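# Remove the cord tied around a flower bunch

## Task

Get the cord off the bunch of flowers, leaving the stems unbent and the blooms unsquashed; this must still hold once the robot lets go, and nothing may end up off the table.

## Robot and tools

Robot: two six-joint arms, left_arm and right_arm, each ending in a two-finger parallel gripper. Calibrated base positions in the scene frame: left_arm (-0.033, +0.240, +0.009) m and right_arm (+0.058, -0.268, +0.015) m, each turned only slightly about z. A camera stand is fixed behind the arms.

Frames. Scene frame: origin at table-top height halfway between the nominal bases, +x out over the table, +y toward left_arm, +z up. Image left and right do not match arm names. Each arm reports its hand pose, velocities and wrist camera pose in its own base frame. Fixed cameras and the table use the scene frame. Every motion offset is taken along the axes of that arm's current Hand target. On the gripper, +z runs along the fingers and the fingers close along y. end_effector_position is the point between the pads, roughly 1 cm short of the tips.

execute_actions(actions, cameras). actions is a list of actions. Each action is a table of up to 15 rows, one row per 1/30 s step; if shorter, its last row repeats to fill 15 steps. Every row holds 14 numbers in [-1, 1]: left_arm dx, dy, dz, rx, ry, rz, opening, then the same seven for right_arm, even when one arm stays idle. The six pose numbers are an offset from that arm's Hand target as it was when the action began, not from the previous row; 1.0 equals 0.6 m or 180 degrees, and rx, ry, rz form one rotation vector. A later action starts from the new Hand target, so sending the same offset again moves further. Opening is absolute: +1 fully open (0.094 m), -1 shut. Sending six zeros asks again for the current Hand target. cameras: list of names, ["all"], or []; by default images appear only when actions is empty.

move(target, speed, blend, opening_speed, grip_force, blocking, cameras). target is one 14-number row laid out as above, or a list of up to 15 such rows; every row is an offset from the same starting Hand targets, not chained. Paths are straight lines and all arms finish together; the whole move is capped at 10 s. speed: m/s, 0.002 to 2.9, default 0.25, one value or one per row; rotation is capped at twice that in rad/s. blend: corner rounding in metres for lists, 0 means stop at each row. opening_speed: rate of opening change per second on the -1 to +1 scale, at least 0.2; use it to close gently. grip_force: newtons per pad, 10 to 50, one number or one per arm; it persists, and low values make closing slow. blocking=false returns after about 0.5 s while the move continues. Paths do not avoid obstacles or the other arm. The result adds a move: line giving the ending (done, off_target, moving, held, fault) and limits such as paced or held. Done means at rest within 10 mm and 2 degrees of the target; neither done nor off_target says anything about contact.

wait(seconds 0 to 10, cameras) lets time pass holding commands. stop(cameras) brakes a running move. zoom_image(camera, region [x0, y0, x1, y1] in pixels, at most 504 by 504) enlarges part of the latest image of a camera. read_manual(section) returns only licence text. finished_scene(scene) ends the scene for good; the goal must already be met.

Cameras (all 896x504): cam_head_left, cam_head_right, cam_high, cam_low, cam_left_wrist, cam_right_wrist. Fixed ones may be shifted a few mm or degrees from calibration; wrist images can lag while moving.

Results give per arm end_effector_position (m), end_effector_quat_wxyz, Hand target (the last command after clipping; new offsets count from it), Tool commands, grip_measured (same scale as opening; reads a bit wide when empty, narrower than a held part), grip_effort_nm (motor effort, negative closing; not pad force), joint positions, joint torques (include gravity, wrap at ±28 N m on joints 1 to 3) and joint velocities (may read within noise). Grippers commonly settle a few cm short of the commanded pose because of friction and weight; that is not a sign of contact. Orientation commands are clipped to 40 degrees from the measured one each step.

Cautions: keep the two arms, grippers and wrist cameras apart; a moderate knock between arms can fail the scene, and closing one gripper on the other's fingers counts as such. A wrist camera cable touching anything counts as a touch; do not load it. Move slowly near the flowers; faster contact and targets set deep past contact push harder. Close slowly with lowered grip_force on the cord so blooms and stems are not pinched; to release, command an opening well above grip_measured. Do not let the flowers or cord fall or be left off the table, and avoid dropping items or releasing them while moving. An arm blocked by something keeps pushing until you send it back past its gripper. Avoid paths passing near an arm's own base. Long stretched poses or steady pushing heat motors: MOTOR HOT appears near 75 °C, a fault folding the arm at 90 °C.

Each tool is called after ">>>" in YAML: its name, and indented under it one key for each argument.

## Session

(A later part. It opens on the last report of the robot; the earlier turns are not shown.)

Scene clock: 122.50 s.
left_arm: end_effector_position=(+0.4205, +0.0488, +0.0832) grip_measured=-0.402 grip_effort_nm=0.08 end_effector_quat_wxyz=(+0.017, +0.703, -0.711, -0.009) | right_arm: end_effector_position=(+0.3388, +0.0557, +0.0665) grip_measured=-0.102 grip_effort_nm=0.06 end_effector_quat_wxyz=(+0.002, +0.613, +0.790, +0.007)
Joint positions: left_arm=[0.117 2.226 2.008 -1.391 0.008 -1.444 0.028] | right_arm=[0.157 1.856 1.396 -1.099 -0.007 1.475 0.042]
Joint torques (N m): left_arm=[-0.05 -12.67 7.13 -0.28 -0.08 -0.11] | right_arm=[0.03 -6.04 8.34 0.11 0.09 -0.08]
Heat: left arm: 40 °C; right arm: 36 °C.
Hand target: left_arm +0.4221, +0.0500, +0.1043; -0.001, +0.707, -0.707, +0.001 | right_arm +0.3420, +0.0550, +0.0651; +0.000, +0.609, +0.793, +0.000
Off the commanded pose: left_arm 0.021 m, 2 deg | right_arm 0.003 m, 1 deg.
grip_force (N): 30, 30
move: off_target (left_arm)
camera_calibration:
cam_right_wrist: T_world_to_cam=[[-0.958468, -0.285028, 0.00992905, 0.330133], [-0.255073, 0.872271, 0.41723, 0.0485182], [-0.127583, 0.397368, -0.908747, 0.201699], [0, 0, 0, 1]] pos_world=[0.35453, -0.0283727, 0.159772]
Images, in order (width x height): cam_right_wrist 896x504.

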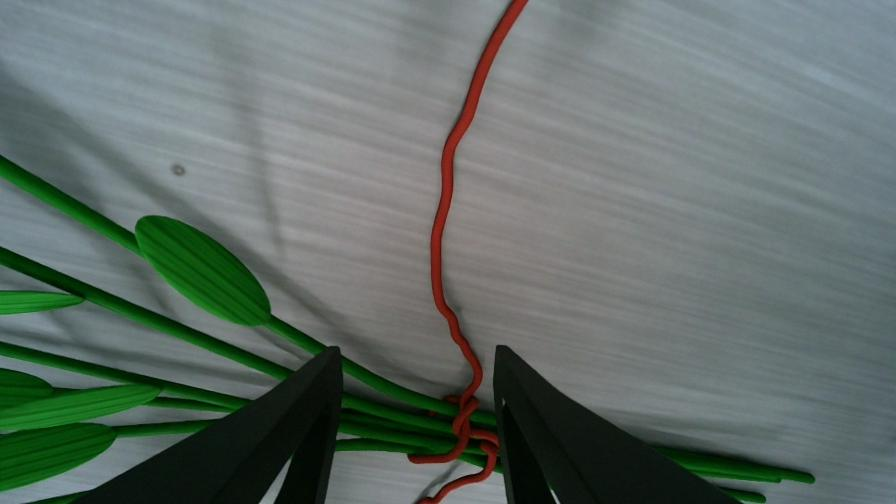

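>>> execute_actions:
  actions: []
  cameras: ["cam_right_wrist", "cam_high", "cam_left_wrist"]

Scene clock: 124.27 s.
left_arm: end_effector_position=(+0.4205, +0.0488, +0.0832) grip_measured=-0.402 grip_effort_nm=0.08 end_effector_quat_wxyz=(+0.017, +0.703, -0.711, -0.009) | right_arm: end_effector_position=(+0.3388, +0.0557, +0.0665) grip_measured=-0.102 grip_effort_nm=0.06 end_effector_quat_wxyz=(+0.002, +0.613, +0.790, +0.007)
Joint positions: left_arm=[0.117 2.226 2.008 -1.391 0.008 -1.444 0.028] | right_arm=[0.157 1.856 1.396 -1.099 -0.007 1.475 0.042]
Joint velocities: within noise
Joint torques (N m): left_arm=[-0.05 -12.68 7.12 -0.27 -0.08 -0.11] | right_arm=[0.02 -6.05 8.32 0.11 0.09 -0.09]
Heat: left arm: 40 °C; right arm: 36 °C.
Hand target: left_arm +0.4221, +0.0500, +0.1043; -0.001, +0.707, -0.707, +0.001 | right_arm +0.3420, +0.0550, +0.0651; +0.000, +0.609, +0.793, +0.000
Tool commands: left_gripper/opening=-0.4 right_gripper/opening=-0.1
Off the commanded pose: left_arm 0.021 m, 2 deg | right_arm 0.003 m, 1 deg.
grip_force (N): 30, 30
camera_calibration:
cam_left_wrist: T_world_to_cam=[[0.999764, 0.0189304, 0.0106373, -0.430896], [0.0115595, -0.878679, 0.477273, 0.0276654], [0.0183818, -0.477038, -0.87869, 0.208386], [0, 0, 0, 1]] pos_world=[0.426644, 0.131874, 0.174486]
cam_right_wrist: T_world_to_cam=[[-0.958468, -0.285028, 0.00992905, 0.330133], [-0.255073, 0.872271, 0.41723, 0.0485182], [-0.127583, 0.397368, -0.908747, 0.201699], [0, 0, 0, 1]] pos_world=[0.35453, -0.0283727, 0.159772]
Images, in order (width x height): cam_high 896x504, cam_left_wrist 896x504, cam_right_wrist 896x504.

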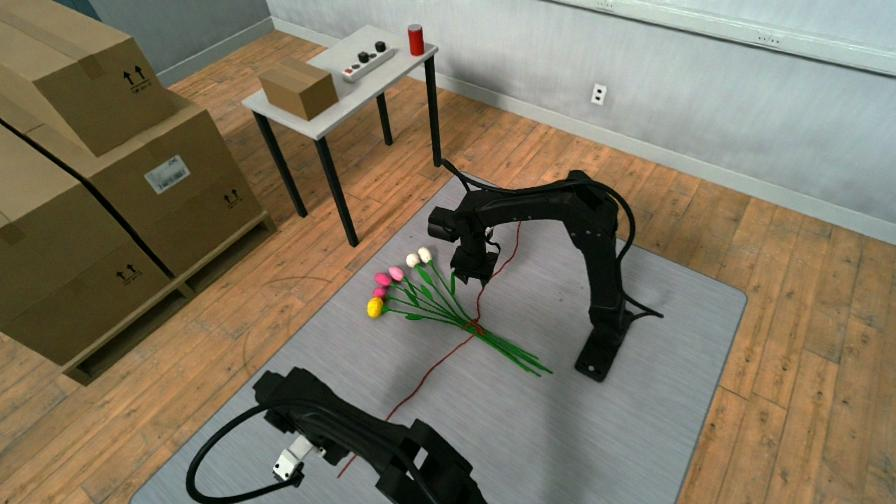

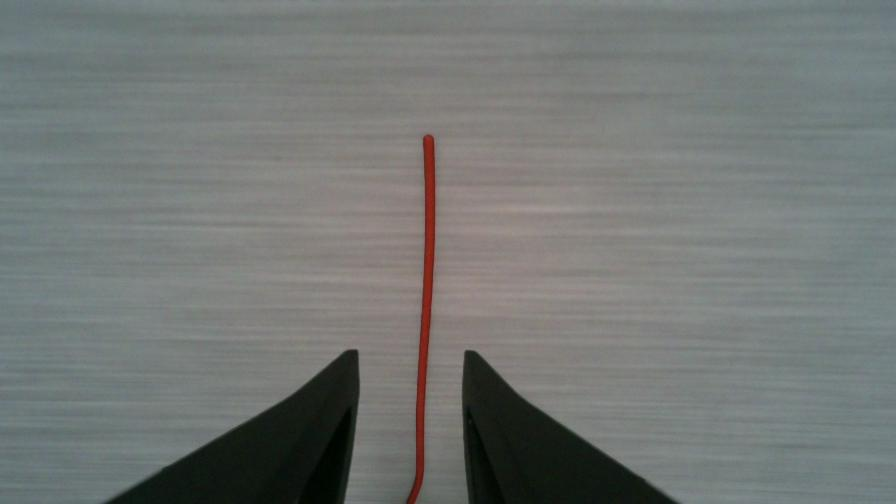

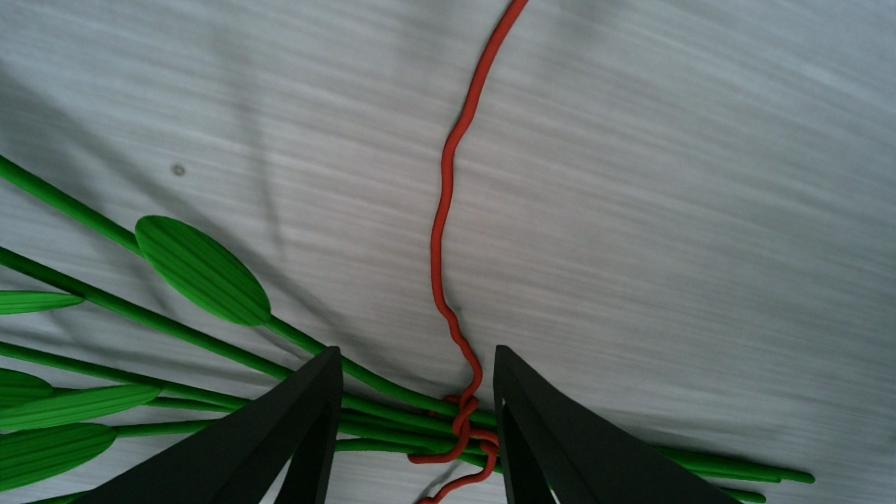

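>>> move:
  target:
    - [0,0,0,0,0,0,-0.4, 0,-0.012,0.085,0,0,0,-0.1]
    - [0,0,0,0,0,0,-0.4, 0,-0.012,0.117,0,0,0,-0.1]
    - [0,0,0,0,0,0,-0.4, 0,-0.012,0.117,0,0,0,-1]
  speed: [0.08,0.03,0.05]
  opening_speed: 0.8
  grip_force: 30
  cameras: ["cam_right_wrist"]

Scene clock: 130.00 s.
left_arm: end_effector_position=(+0.4205, +0.0488, +0.0832) grip_measured=-0.402 grip_effort_nm=0.08 end_effector_quat_wxyz=(+0.017, +0.703, -0.711, -0.009) | right_arm: end_effector_position=(+0.3398, +0.0558, +0.0064) grip_measured=-0.940 grip_effort_nm=-0.65 end_effector_quat_wxyz=(+0.008, +0.612, +0.791, +0.013)
Joint positions: left_arm=[0.117 2.226 2.008 -1.391 0.008 -1.444 0.028] | right_arm=[0.157 1.919 1.228 -0.85 -0.007 1.473 0.003]
Joint torques (N m): left_arm=[-0.05 -12.66 7.1 -0.27 -0.09 -0.11] | right_arm=[-0.2 -6 5.12 0.36 0.09 -0.08]
Heat: left arm: 39 °C; right arm: 36 °C.
Hand target: left_arm +0.4221, +0.0500, +0.1043; -0.001, +0.707, -0.707, +0.001 | right_arm +0.3350, +0.0531, -0.0051; +0.000, +0.609, +0.793, +0.000
Off the commanded pose: left_arm 0.021 m, 2 deg | right_arm 0.013 m, 2 deg.
grip_force (N): 30, 30
move: off_target (left_arm, right_arm); target 3's new opening was sent with right_arm's hand 0.012 m and 2 deg from that target
camera_calibration:
cam_right_wrist: T_world_to_cam=[[-0.957825, -0.287264, -0.00708526, 0.331669], [-0.264175, 0.870604, 0.415042, 0.0769376], [-0.113058, 0.39941, -0.909775, 0.142156], [0, 0, 0, 1]] pos_world=[0.354078, -0.0284841, 0.0997472]
Images, in order (width x height): cam_right_wrist 896x504.

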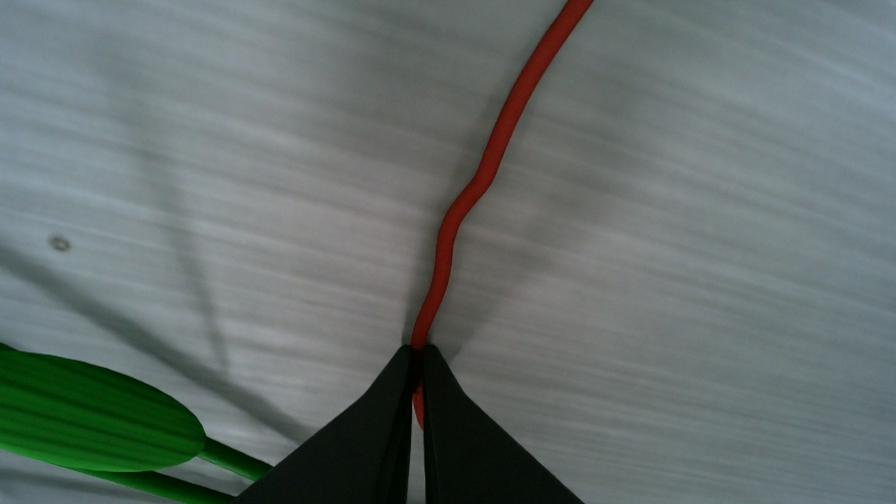

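>>> move:
  target:
    - [0,0,0,0,0,0,-0.4, 0,0,-0.04,0,0,0,-1]
    - [0,0,0,0,0,0,-0.4, -0.0805,-0.0216,-0.04,0,0,0,-1]
  speed: [0.04,0.03]
  cameras: ["cam_right_wrist", "cam_high"]

Scene clock: 133.43 s.
left_arm: end_effector_position=(+0.4205, +0.0488, +0.0832) grip_measured=-0.402 grip_effort_nm=0.08 end_effector_quat_wxyz=(+0.017, +0.703, -0.711, -0.009) | right_arm: end_effector_position=(+0.3336, +0.0060, +0.0099) grip_measured=-0.942 grip_effort_nm=-0.70 end_effector_quat_wxyz=(-0.010, +0.611, +0.792, -0.004)
Joint positions: left_arm=[0.117 2.226 2.008 -1.391 0.008 -1.444 0.028] | right_arm=[0.012 1.919 1.243 -0.915 -0.007 1.326 0.003]
Joint torques (N m): left_arm=[-0.05 -12.66 7.12 -0.27 -0.08 -0.11] | right_arm=[-0.39 -9.98 6.15 0.09 0.09 -0.07]
Heat: left arm: 39 °C; right arm: 37 °C.
Hand target: left_arm +0.4221, +0.0500, +0.1043; -0.001, +0.707, -0.707, +0.001 | right_arm +0.3349, +0.0030, +0.0190; +0.000, +0.609, +0.793, +0.000
Off the commanded pose: left_arm 0.021 m, 2 deg | right_arm 0.010 m, 1 deg.
grip_force (N): 30, 30
move: off_target (left_arm)
camera_calibration:
cam_right_wrist: T_world_to_cam=[[-0.956484, -0.289007, 0.0401614, 0.310597], [-0.245744, 0.872103, 0.423138, 0.110956], [-0.157315, 0.394856, -0.905175, 0.17923], [0, 0, 0, 1]] pos_world=[0.352543, -0.0777702, 0.102811]
Images, in order (width x height): cam_high 896x504, cam_right_wrist 896x504.

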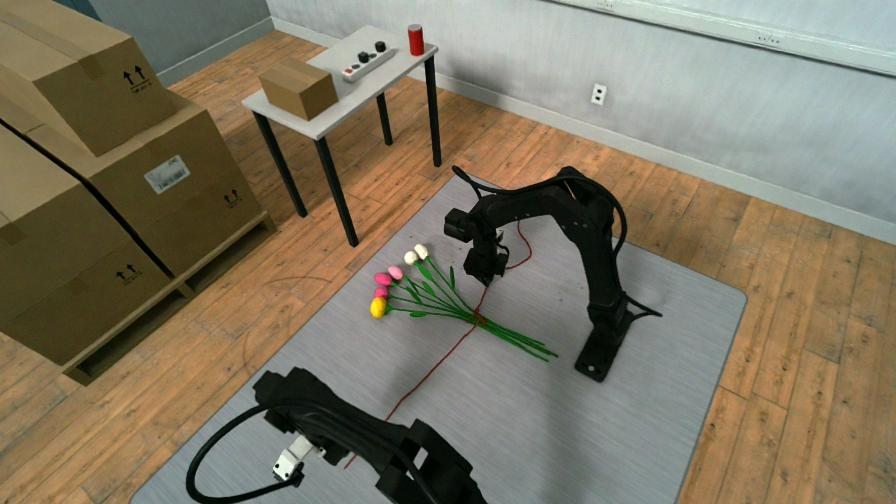

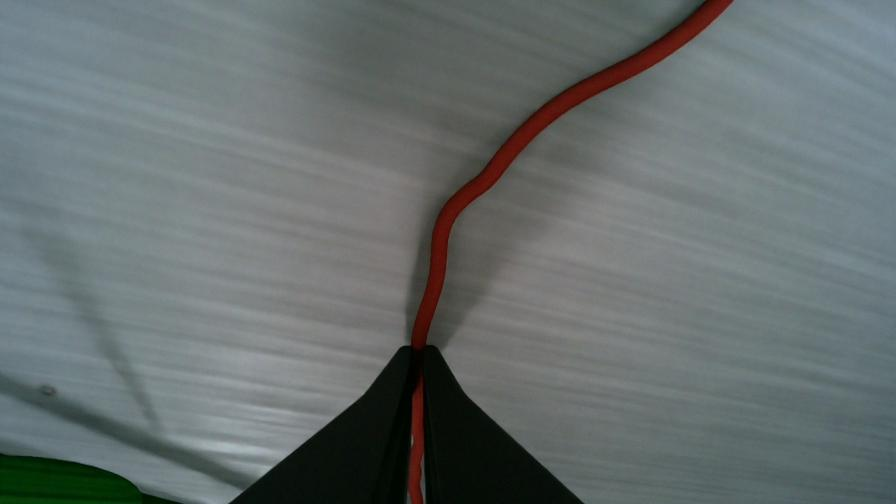

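>>> move:
  target:
    - [0,0,0,0,0,0,-0.4, 0.017,0,0.03,0,0,0,-1]
    - [0,0,0,0,0,0,-0.4, 0.017,0,0.03,0,0,0,-0.4]
    - [0,0,0,0,0,0,-0.4, 0.017,0,-0.16,0,0,0,-0.4]
  speed: [0.04,0.03,0.15]
  cameras: ["cam_right_wrist", "cam_left_wrist", "cam_high"]

Scene clock: 139.50 s.
left_arm: end_effector_position=(+0.4205, +0.0488, +0.0832) grip_measured=-0.402 grip_effort_nm=0.08 end_effector_quat_wxyz=(+0.017, +0.703, -0.711, -0.009) | right_arm: end_effector_position=(+0.3295, +0.0115, +0.1005) grip_measured=-0.402 grip_effort_nm=0.06 end_effector_quat_wxyz=(-0.016, +0.607, +0.794, -0.010)
Joint positions: left_arm=[0.117 2.226 2.008 -1.391 0.008 -1.444 0.028] | right_arm=[0.03 1.831 1.5 -1.277 -0.004 1.335 0.028]
Joint torques (N m): left_arm=[-0.03 -12.64 7.12 -0.28 -0.08 -0.11] | right_arm=[0.65 -9.88 8.03 0.02 0.06 0.14]
Heat: left arm: 39 °C; right arm: 37 °C.
Hand target: left_arm +0.4221, +0.0500, +0.1043; -0.001, +0.707, -0.707, +0.001 | right_arm +0.3323, +0.0131, +0.1149; +0.000, +0.609, +0.793, +0.000
Off the commanded pose: left_arm 0.021 m, 2 deg | right_arm 0.015 m, 2 deg.
grip_force (N): 30, 30
move: off_target (left_arm, right_arm)
camera_calibration:
cam_left_wrist: T_world_to_cam=[[0.999764, 0.0189304, 0.0106373, -0.430896], [0.0115595, -0.878679, 0.477273, 0.0276654], [0.0183818, -0.477038, -0.87869, 0.208386], [0, 0, 0, 1]] pos_world=[0.426644, 0.131874, 0.174486]
cam_right_wrist: T_world_to_cam=[[-0.952828, -0.298017, 0.057492, 0.301863], [-0.246843, 0.871113, 0.424537, 0.0670634], [-0.176601, 0.390319, -0.903584, 0.264679], [0, 0, 0, 1]] pos_world=[0.35092, -0.0717689, 0.193334]
Images, in order (width x height): cam_high 896x504, cam_left_wrist 896x504, cam_right_wrist 896x504.

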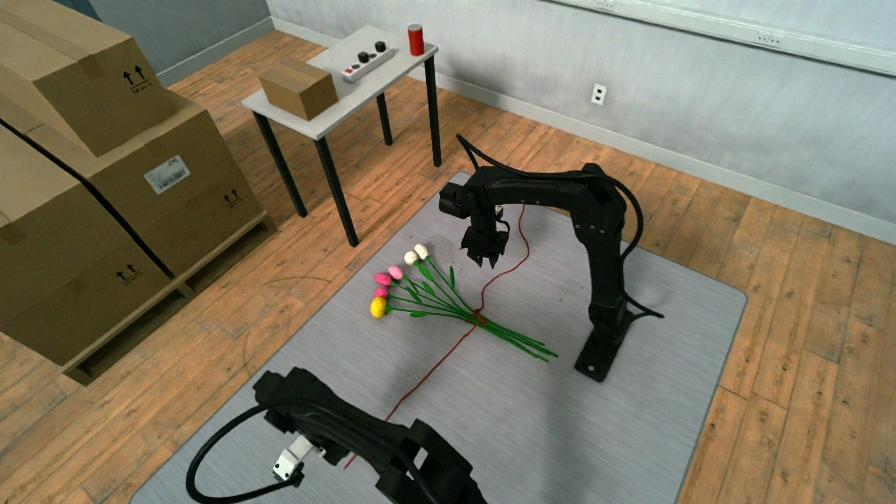

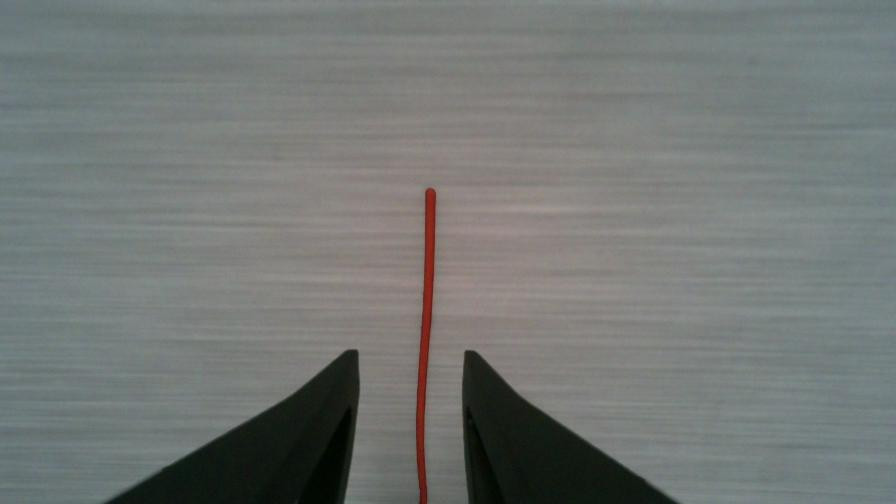

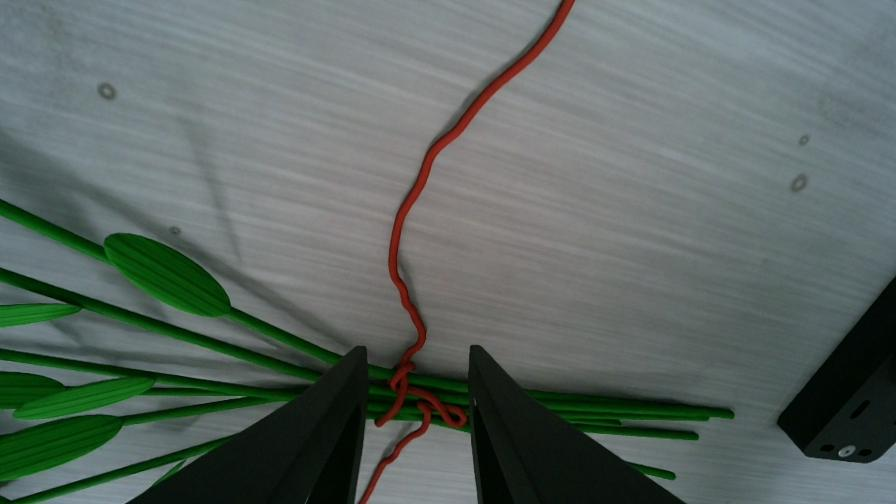

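>>> zoom_image:
  camera: "cam_right_wrist"
  region: [300, 300, 540, 504]

Scaled by 2.100 from the camera's 896x504 image, which has a finer 1280x720 frame.

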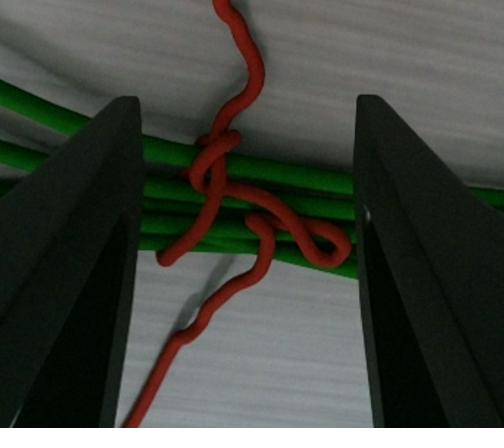

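>>> move:
  target: [0,0,0,0,0,0,-0.4, 0.1397,-0.0833,0,0,0,-0.472,0.2]
  speed: 0.15
  cameras: ["cam_right_wrist", "cam_high"]

Scene clock: 147.67 s.
left_arm: end_effector_position=(+0.4205, +0.0488, +0.0832) grip_measured=-0.402 grip_effort_nm=0.08 end_effector_quat_wxyz=(+0.017, +0.703, -0.711, -0.009) | right_arm: end_effector_position=(+0.2620, +0.0803, +0.1093) grip_measured=+0.198 grip_effort_nm=0.06 end_effector_quat_wxyz=(-0.018, -0.078, +0.997, -0.002)
Joint positions: left_arm=[0.117 2.226 2.008 -1.391 0.008 -1.444 0.028] | right_arm=[0.291 1.617 1.287 -1.277 -0.004 0.134 0.056]
Joint torques (N m): left_arm=[-0.08 -12.66 7.13 -0.27 -0.08 -0.11] | right_arm=[0.51 -8.42 5.65 0.28 0.06 -0.1]
Heat: left arm: 39 °C; right arm: 37 °C.
Hand target: left_arm +0.4221, +0.0500, +0.1043; -0.001, +0.707, -0.707, +0.001 | right_arm +0.2624, +0.0811, +0.1149; +0.000, -0.087, +0.996, +0.000
Off the commanded pose: left_arm 0.021 m, 2 deg | right_arm 0.006 m, 2 deg.
grip_force (N): 30, 30
move: off_target (left_arm)
camera_calibration:
cam_right_wrist: T_world_to_cam=[[0.193593, -0.980818, 0.022758, 0.0157218], [-0.880089, -0.163366, 0.445818, 0.233418], [-0.433549, -0.106336, -0.894834, 0.340135], [0, 0, 0, 1]] pos_world=[0.34985, 0.0897216, 0.199945]
Images, in order (width x height): cam_high 896x504, cam_right_wrist 896x504.

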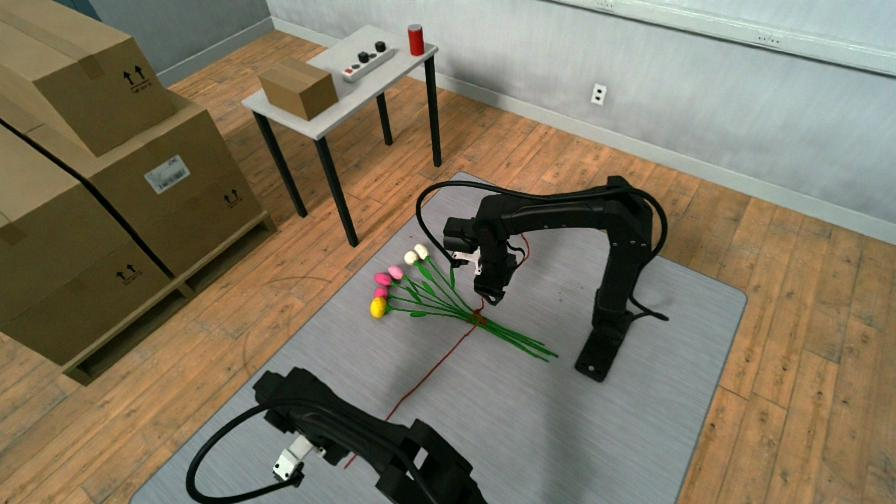

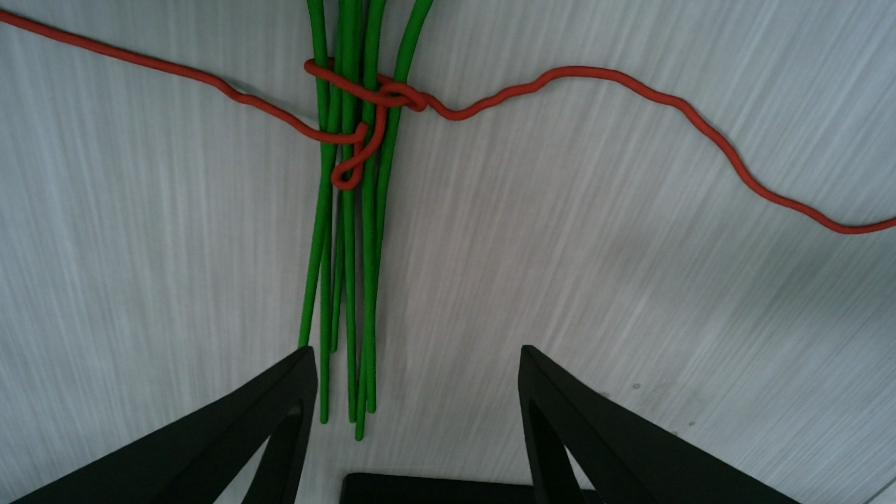

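>>> zoom_image:
  camera: "cam_right_wrist"
  region: [280, 30, 480, 220]

Scaled by 2.520 from the camera's 896x504 image, which has a finer 1280x720 frame.

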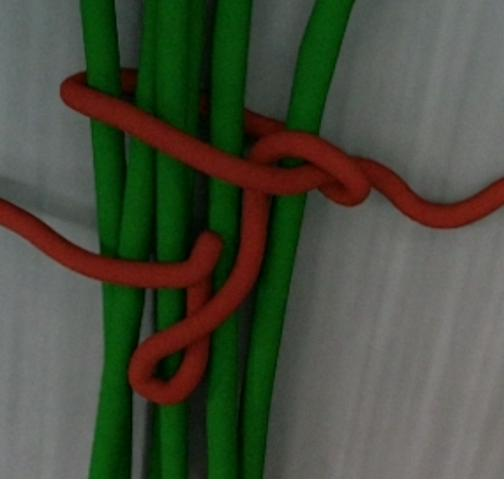

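>>> move:
  target:
    - [0,0,0,0,0,0,-0.4, 0.0167,0.0517,0,0,0,0,0.2]
    - [0,0,0,0,0,0,-0.4, 0.0167,0.0517,0.15,0,0,0,0.2]
  speed: [0.1,0.08]
  cameras: ["cam_right_wrist"]

Scene clock: 152.87 s.
left_arm: end_effector_position=(+0.4205, +0.0488, +0.0832) grip_measured=-0.402 grip_effort_nm=0.08 end_effector_quat_wxyz=(+0.017, +0.703, -0.711, -0.009) | right_arm: end_effector_position=(+0.2472, +0.1095, +0.0307) grip_measured=+0.198 grip_effort_nm=0.06 end_effector_quat_wxyz=(+0.002, -0.090, +0.996, +0.003)
Joint positions: left_arm=[0.117 2.226 2.008 -1.391 0.008 -1.444 0.028] | right_arm=[0.411 1.638 0.987 -0.913 -0.003 0.231 0.056]
Joint torques (N m): left_arm=[-0.03 -12.66 7.12 -0.28 -0.08 -0.11] | right_arm=[0.36 -4.51 5.52 0.38 0.05 0.14]
Heat: left arm: 39 °C; right arm: 36 °C.
Hand target: left_arm +0.4221, +0.0500, +0.1043; -0.001, +0.707, -0.707, +0.001 | right_arm +0.2472, +0.1099, +0.0250; +0.000, -0.086, +0.996, +0.000
Off the commanded pose: left_arm 0.021 m, 2 deg | right_arm 0.006 m, 1 deg.
grip_force (N): 30, 30
move: off_target (left_arm)
camera_calibration:
cam_right_wrist: T_world_to_cam=[[0.215138, -0.97641, 0.0184117, 0.0433756], [-0.893299, -0.189137, 0.407731, 0.267438], [-0.39463, -0.104165, -0.912917, 0.257135], [0, 0, 0, 1]] pos_world=[0.331043, 0.119719, 0.124901]
Images, in order (width x height): cam_right_wrist 896x504.

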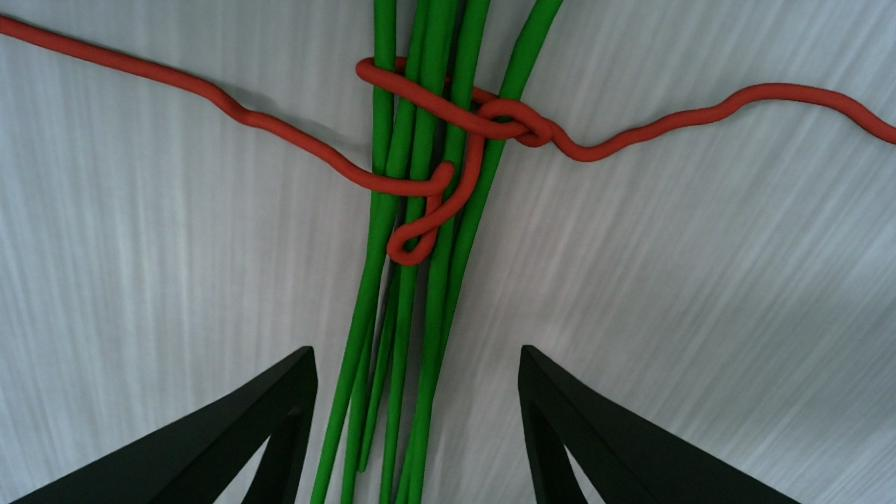

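>>> move:
  target:
    - [0,0,0,0,0,0,-0.4, 0.0,0.007,0.037,0,0,0,0.2]
    - [0,0,0,0,0,0,-0.4, 0.0,0.007,0.037,0,0,0,-0.25]
  speed: [0.05,0.05]
  opening_speed: 0.4
  grip_force: [30,10]
  cameras: ["cam_right_wrist"]

Scene clock: 157.77 s.
left_arm: end_effector_position=(+0.4205, +0.0488, +0.0832) grip_measured=-0.402 grip_effort_nm=0.08 end_effector_quat_wxyz=(+0.017, +0.703, -0.711, -0.009) | right_arm: end_effector_position=(+0.2479, +0.1134, +0.0091) grip_measured=-0.248 grip_effort_nm=-0.13 end_effector_quat_wxyz=(+0.004, -0.089, +0.996, +0.003)
Joint positions: left_arm=[0.117 2.226 2.008 -1.391 0.008 -1.444 0.028] | right_arm=[0.423 1.682 0.94 -0.819 -0.003 0.246 0.035]
Joint torques (N m): left_arm=[-0.06 -12.64 7.13 -0.27 -0.08 -0.11] | right_arm=[0.54 -4.55 5.2 0.34 0.06 0.13]
Heat: left arm: 39 °C; right arm: 36 °C.
Hand target: left_arm +0.4221, +0.0500, +0.1043; -0.001, +0.707, -0.707, +0.001 | right_arm +0.2464, +0.1140, +0.0028; +0.000, -0.086, +0.996, +0.000
Off the commanded pose: left_arm 0.021 m, 2 deg | right_arm 0.006 m, 1 deg.
grip_force (N): 30, 10
move: off_target (left_arm)
camera_calibration:
cam_right_wrist: T_world_to_cam=[[0.212475, -0.977006, 0.0177139, 0.0481974], [-0.894892, -0.187273, 0.405089, 0.277808], [-0.392457, -0.101924, -0.914105, 0.237385], [0, 0, 0, 1]] pos_world=[0.331531, 0.12331, 0.103604]
Images, in order (width x height): cam_right_wrist 896x504.

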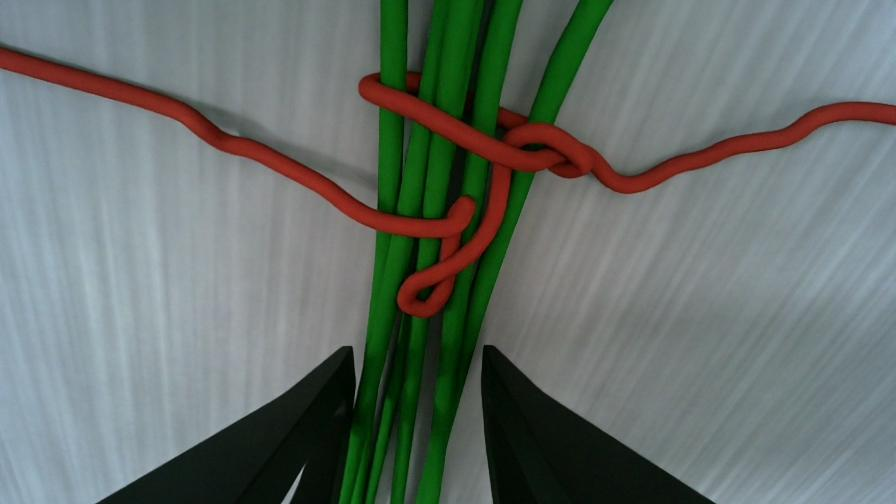

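>>> move:
  target: [0,0,0,0,0,0,-0.4, 0.0,0.0,0,0,0,0,-0.5]
  opening_speed: 0.3
  cameras: ["cam_right_wrist"]

>>> move:
  target: [0,0,0,0,0,0,-0.4, 0.0,0.0,0,0,0,0,-0.6]
  opening_speed: 0.3
  cameras: ["cam_right_wrist"]

Scene clock: 160.20 s.
left_arm: end_effector_position=(+0.4205, +0.0488, +0.0832) grip_measured=-0.402 grip_effort_nm=0.08 end_effector_quat_wxyz=(+0.017, +0.703, -0.711, -0.009) | right_arm: end_effector_position=(+0.2479, +0.1134, +0.0091) grip_measured=-0.498 grip_effort_nm=-0.13 end_effector_quat_wxyz=(+0.004, -0.088, +0.996, +0.003)
Joint positions: left_arm=[0.117 2.226 2.008 -1.391 0.008 -1.444 0.028] | right_arm=[0.423 1.682 0.94 -0.819 -0.003 0.246 0.024]
Joint torques (N m): left_arm=[-0.08 -12.67 7.12 -0.28 -0.09 -0.11] | right_arm=[0.66 -4.56 5.22 0.39 0.06 0.13]
Heat: left arm: 39 °C; right arm: 36 °C.
Hand target: left_arm +0.4221, +0.0500, +0.1043; -0.001, +0.707, -0.707, +0.001 | right_arm +0.2464, +0.1140, +0.0028; +0.000, -0.086, +0.996, +0.000
Off the commanded pose: left_arm 0.021 m, 2 deg | right_arm 0.006 m, 1 deg.
grip_force (N): 30, 10
move: off_target (left_arm)
camera_calibration:
cam_right_wrist: T_world_to_cam=[[0.212158, -0.977074, 0.0177628, 0.0483057], [-0.894967, -0.186965, 0.405066, 0.277796], [-0.392459, -0.101835, -0.914115, 0.237375], [0, 0, 0, 1]] pos_world=[0.33153, 0.12331, 0.103604]
Images, in order (width x height): cam_right_wrist 896x504.

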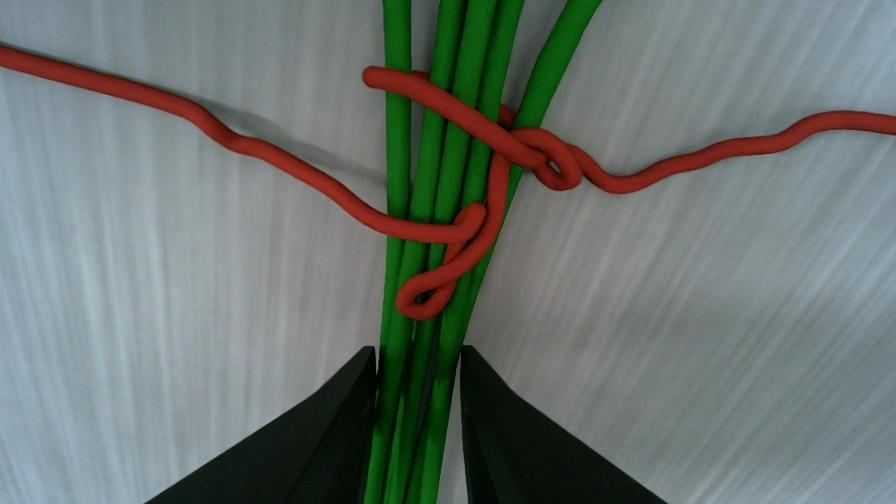

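Scene clock: 161.10 s.
left_arm: end_effector_position=(+0.4205, +0.0488, +0.0832) grip_measured=-0.402 grip_effort_nm=0.08 end_effector_quat_wxyz=(+0.017, +0.703, -0.711, -0.009) | right_arm: end_effector_position=(+0.2479, +0.1134, +0.0091) grip_measured=-0.598 grip_effort_nm=-0.14 end_effector_quat_wxyz=(+0.004, -0.088, +0.996, +0.003)
Joint positions: left_arm=[0.117 2.226 2.008 -1.391 0.008 -1.444 0.028] | right_arm=[0.423 1.682 0.94 -0.819 -0.003 0.247 0.019]
Joint torques (N m): left_arm=[-0.06 -12.66 7.12 -0.28 -0.08 -0.11] | right_arm=[0.73 -4.55 5.2 0.37 0.05 0.13]
Heat: left arm: 39 °C; right arm: 36 °C.
Hand target: left_arm +0.4221, +0.0500, +0.1043; -0.001, +0.707, -0.707, +0.001 | right_arm +0.2464, +0.1140, +0.0028; +0.000, -0.086, +0.996, +0.000
Off the commanded pose: left_arm 0.021 m, 2 deg | right_arm 0.006 m, 1 deg.
grip_force (N): 30, 10
move: off_target (left_arm)
camera_calibration:
cam_right_wrist: T_world_to_cam=[[0.211721, -0.977169, 0.0177389, 0.0483664], [-0.895032, -0.18657, 0.405105, 0.277746], [-0.392547, -0.101646, -0.914098, 0.237369], [0, 0, 0, 1]] pos_world=[0.33153, 0.123209, 0.103604]
Images, in order (width x height): cam_right_wrist 896x504.

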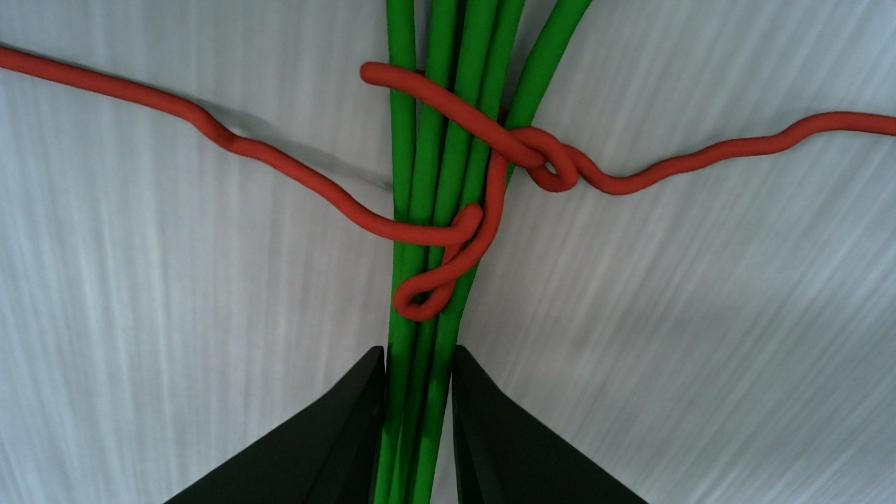

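>>> move:
  target: [0,0,0,0,0,0,-0.4, 0.0,0.0,0,0,0,0,-0.7]
  opening_speed: 0.3
  cameras: ["cam_right_wrist"]

Scene clock: 162.43 s.
left_arm: end_effector_position=(+0.4205, +0.0488, +0.0832) grip_measured=-0.402 grip_effort_nm=0.08 end_effector_quat_wxyz=(+0.017, +0.703, -0.711, -0.009) | right_arm: end_effector_position=(+0.2479, +0.1134, +0.0091) grip_measured=-0.697 grip_effort_nm=-0.16 end_effector_quat_wxyz=(+0.004, -0.087, +0.996, +0.003)
Joint positions: left_arm=[0.117 2.226 2.008 -1.391 0.008 -1.444 0.028] | right_arm=[0.423 1.682 0.94 -0.819 -0.003 0.249 0.014]
Joint torques (N m): left_arm=[-0.05 -12.67 7.1 -0.28 -0.09 -0.11] | right_arm=[0.66 -4.55 5.19 0.39 0.06 0.11]
Heat: left arm: 39 °C; right arm: 36 °C.
Hand target: left_arm +0.4221, +0.0500, +0.1043; -0.001, +0.707, -0.707, +0.001 | right_arm +0.2464, +0.1140, +0.0028; +0.000, -0.086, +0.996, +0.000
Off the commanded pose: left_arm 0.021 m, 2 deg | right_arm 0.006 m, 1 deg.
grip_force (N): 30, 10
move: off_target (left_arm)
camera_calibration:
cam_right_wrist: T_world_to_cam=[[0.209852, -0.977572, 0.0177499, 0.0489341], [-0.895391, -0.184855, 0.405097, 0.277633], [-0.392731, -0.100903, -0.914101, 0.237327], [0, 0, 0, 1]] pos_world=[0.331527, 0.123106, 0.103604]
Images, in order (width x height): cam_right_wrist 896x504.

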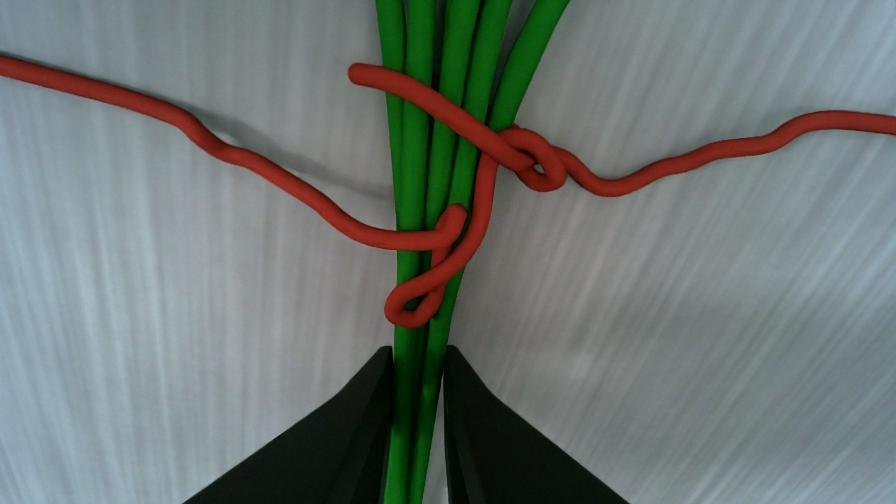

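>>> move:
  target:
    - [0.042,0,0.15,0,0,0,-0.2, 0.0,0.0,0,0,0,0,-0.73]
    - [0.042,0,0.185,0,0,0,-0.2, 0.0,0.0,0,0,0,0,-0.73]
    - [0.042,0,0.185,0,0,0,-1, 0.0,0.0,0,0,0,0,-0.73]
  speed: [0.08,0.03,0.05]
  opening_speed: 0.6
  cameras: ["cam_right_wrist","cam_left_wrist"]

Scene clock: 168.30 s.
left_arm: end_effector_position=(+0.4263, +0.0259, +0.0028) grip_measured=-0.926 grip_effort_nm=-0.61 end_effector_quat_wxyz=(-0.006, +0.705, -0.709, +0.010) | right_arm: end_effector_position=(+0.2479, +0.1134, +0.0091) grip_measured=-0.727 grip_effort_nm=-0.17 end_effector_quat_wxyz=(+0.004, -0.087, +0.996, +0.003)
Joint positions: left_arm=[0.062 2.226 1.686 -1.008 0.008 -1.503 0.003] | right_arm=[0.423 1.682 0.94 -0.819 -0.003 0.25 0.013]
Joint torques (N m): left_arm=[-0.4 -8.5 4.38 0.12 -0.09 -0.11] | right_arm=[0.64 -4.56 5.2 0.39 0.05 0.1]
Heat: left arm: 39 °C; right arm: 36 °C.
Hand target: left_arm +0.4222, +0.0248, -0.0068; -0.001, +0.707, -0.707, +0.000 | right_arm +0.2464, +0.1140, +0.0028; +0.000, -0.086, +0.996, +0.000
Off the commanded pose: left_arm 0.010 m, 1 deg | right_arm 0.006 m, 1 deg.
grip_force (N): 30, 10
move: done
camera_calibration:
cam_left_wrist: T_world_to_cam=[[0.997288, 0.0232527, 0.0698292, -0.43468], [-0.0125098, -0.881419, 0.47217, 0.0561213], [0.072528, -0.471763, -0.878737, 0.103449], [0, 0, 0, 1]] pos_world=[0.4267, 0.108377, 0.094759]
cam_right_wrist: T_world_to_cam=[[0.208737, -0.977811, 0.0177359, 0.049235], [-0.89561, -0.183842, 0.405074, 0.277563], [-0.392825, -0.100438, -0.914112, 0.237292], [0, 0, 0, 1]] pos_world=[0.331526, 0.123004, 0.103604]
Images, in order (width x height): cam_left_wrist 896x504, cam_right_wrist 896x504.

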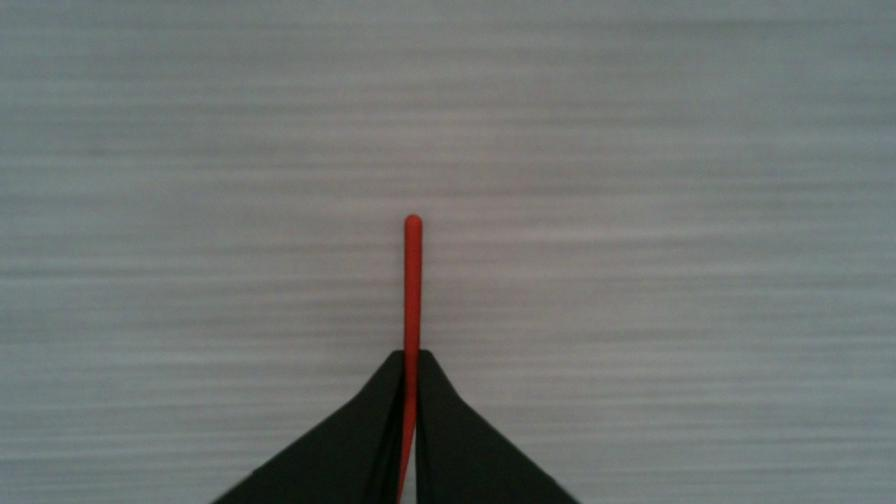

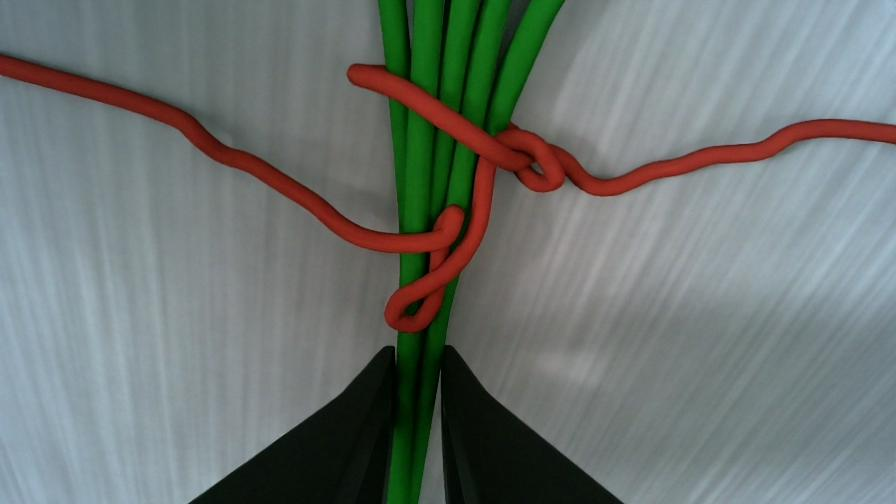

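>>> move:
  target:
    - [0,0,-0.061,0,0,0,-1, 0.0,0.0,0,0,0,0,-0.73]
    - [-0.1,0,-0.061,0,0,0,-1, 0.0,0.0,0,0,0,0,-0.73]
  speed: [0.05,0.04]
  cameras: ["cam_right_wrist","cam_high"]

Scene clock: 171.83 s.
left_arm: end_effector_position=(+0.4205, +0.0815, +0.0264) grip_measured=-0.928 grip_effort_nm=-0.67 end_effector_quat_wxyz=(+0.001, +0.709, -0.706, +0.004) | right_arm: end_effector_position=(+0.2479, +0.1134, +0.0091) grip_measured=-0.728 grip_effort_nm=-0.17 end_effector_quat_wxyz=(+0.004, -0.087, +0.996, +0.003)
Joint positions: left_arm=[0.193 2.226 1.782 -1.124 0.008 -1.383 0.003] | right_arm=[0.423 1.682 0.94 -0.819 -0.003 0.25 0.013]
Joint torques (N m): left_arm=[0.35 -9.17 7.31 -0.17 -0.09 0.08] | right_arm=[0.66 -4.56 5.22 0.39 0.06 0.1]
Heat: left arm: 39 °C; right arm: 36 °C.
Hand target: left_arm +0.4221, +0.0848, +0.0297; +0.000, +0.707, -0.707, +0.000 | right_arm +0.2464, +0.1140, +0.0028; +0.000, -0.086, +0.996, +0.000
Off the commanded pose: left_arm 0.005 m, 1 deg | right_arm 0.006 m, 1 deg.
grip_force (N): 30, 10
move: done
camera_calibration:
cam_right_wrist: T_world_to_cam=[[0.208737, -0.977811, 0.0177359, 0.049235], [-0.89561, -0.183842, 0.405074, 0.277563], [-0.392825, -0.100438, -0.914112, 0.237292], [0, 0, 0, 1]] pos_world=[0.331526, 0.123004, 0.103604]
Images, in order (width x height): cam_high 896x504, cam_right_wrist 896x504.

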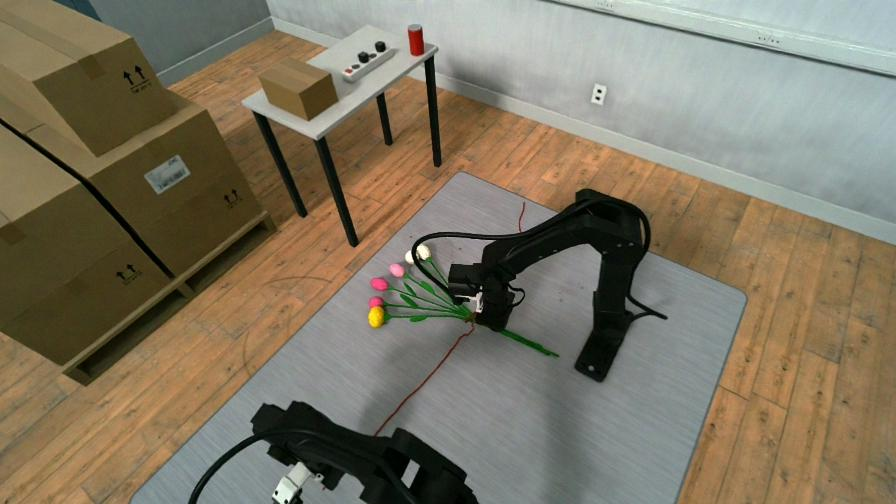

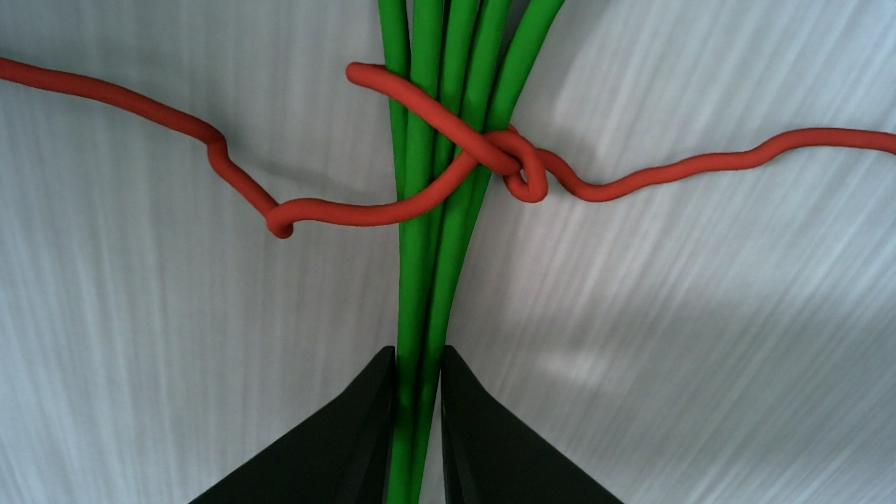

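>>> move:
  target: [-0.1,0,0,0,0,0,-1, 0.0,0.0,0,0,0,0,-0.73]
  speed: 0.04
  cameras: ["cam_right_wrist"]

Scene clock: 174.17 s.
left_arm: end_effector_position=(+0.4226, +0.1412, +0.0368) grip_measured=-0.928 grip_effort_nm=-0.67 end_effector_quat_wxyz=(-0.009, +0.708, -0.706, +0.009) | right_arm: end_effector_position=(+0.2480, +0.1135, +0.0091) grip_measured=-0.728 grip_effort_nm=-0.15 end_effector_quat_wxyz=(+0.004, -0.087, +0.996, +0.003)
Joint positions: left_arm=[0.323 2.268 1.894 -1.172 0.008 -1.251 0.003] | right_arm=[0.423 1.682 0.94 -0.819 -0.003 0.25 0.013]
Joint torques (N m): left_arm=[0.44 -7.72 7.51 -0.13 -0.08 0.07] | right_arm=[0.65 -4.56 5.23 0.39 0.05 0.1]
Heat: left arm: 39 °C; right arm: 36 °C.
Hand target: left_arm +0.4221, +0.1448, +0.0298; -0.001, +0.707, -0.707, +0.000 | right_arm +0.2465, +0.1140, +0.0028; +0.000, -0.086, +0.996, +0.000
Off the commanded pose: left_arm 0.008 m, 1 deg | right_arm 0.007 m, 1 deg.
grip_force (N): 30, 10
move: done
camera_calibration:
cam_right_wrist: T_world_to_cam=[[0.20877, -0.977808, 0.0175275, 0.0492238], [-0.895866, -0.184025, 0.404424, 0.277825], [-0.392223, -0.100134, -0.914404, 0.237124], [0, 0, 0, 1]] pos_world=[0.331623, 0.123002, 0.103605]
Images, in order (width x height): cam_right_wrist 896x504.

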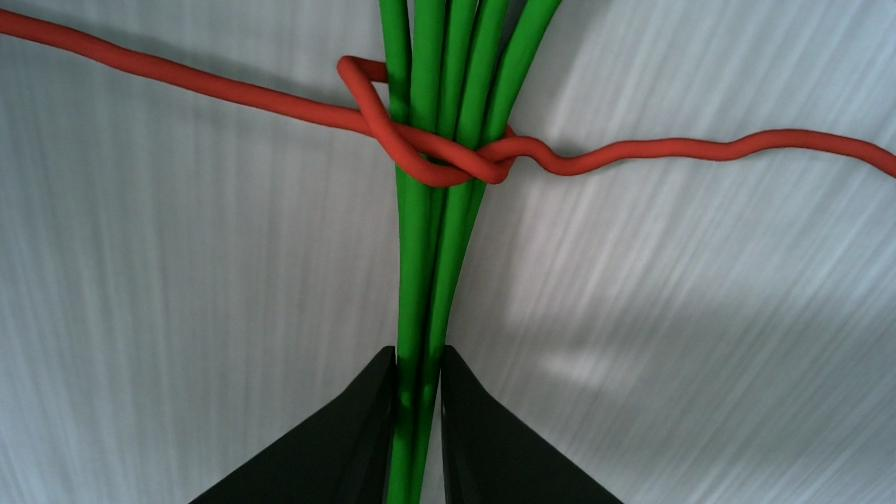

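>>> move:
  target: [-0.1,0,0,0,0,0,-1, 0.0,0.0,0,0,0,0,-0.73]
  speed: 0.04
  cameras: ["cam_right_wrist","cam_high"]

Scene clock: 176.37 s.
left_arm: end_effector_position=(+0.4230, +0.1974, +0.0377) grip_measured=-0.928 grip_effort_nm=-0.67 end_effector_quat_wxyz=(-0.005, +0.707, -0.707, +0.011) | right_arm: end_effector_position=(+0.2499, +0.1150, +0.0091) grip_measured=-0.728 grip_effort_nm=-0.13 end_effector_quat_wxyz=(+0.008, -0.087, +0.996, +0.005)
Joint positions: left_arm=[0.441 2.378 2.087 -1.262 0.017 -1.129 0.003] | right_arm=[0.425 1.682 0.94 -0.809 -0.005 0.25 0.013]
Joint torques (N m): left_arm=[0.77 -8.32 7.58 -0.06 -0.17 0.07] | right_arm=[0.53 -4.57 5.24 0.31 0.07 0.1]
Heat: left arm: 39 °C; right arm: 36 °C.
Hand target: left_arm +0.4222, +0.2049, +0.0298; -0.001, +0.707, -0.707, +0.000 | right_arm +0.2465, +0.1140, +0.0028; +0.000, -0.086, +0.996, +0.000
Off the commanded pose: left_arm 0.011 m, 1 deg | right_arm 0.007 m, 1 deg.
grip_force (N): 30, 10
move: off_target (left_arm)
camera_calibration:
cam_right_wrist: T_world_to_cam=[[0.210153, -0.977562, 0.014432, 0.0500542], [-0.898881, -0.187391, 0.396103, 0.281078], [-0.384511, -0.096215, -0.918093, 0.235783], [0, 0, 0, 1]] pos_world=[0.332797, 0.124288, 0.104413]
Images, in order (width x height): cam_high 896x504, cam_right_wrist 896x504.

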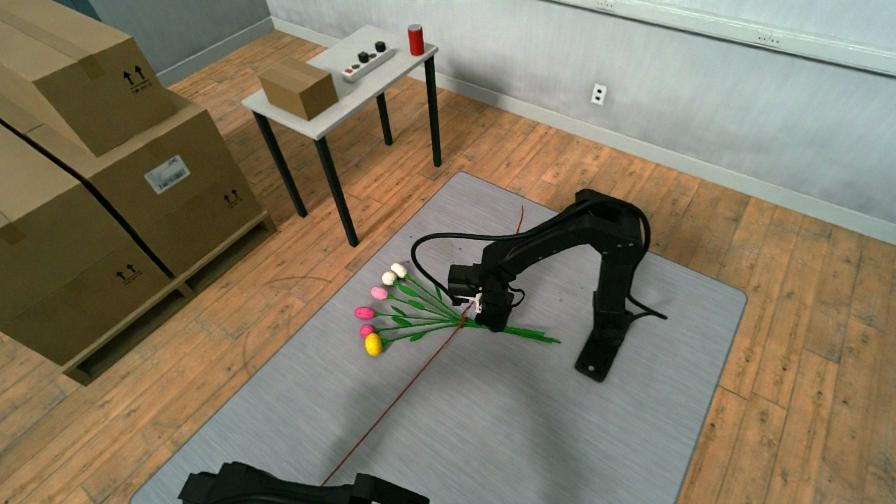

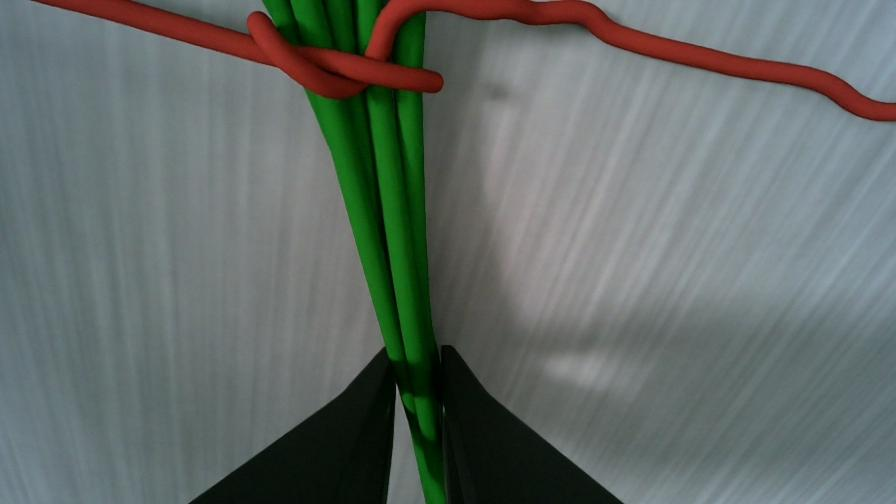

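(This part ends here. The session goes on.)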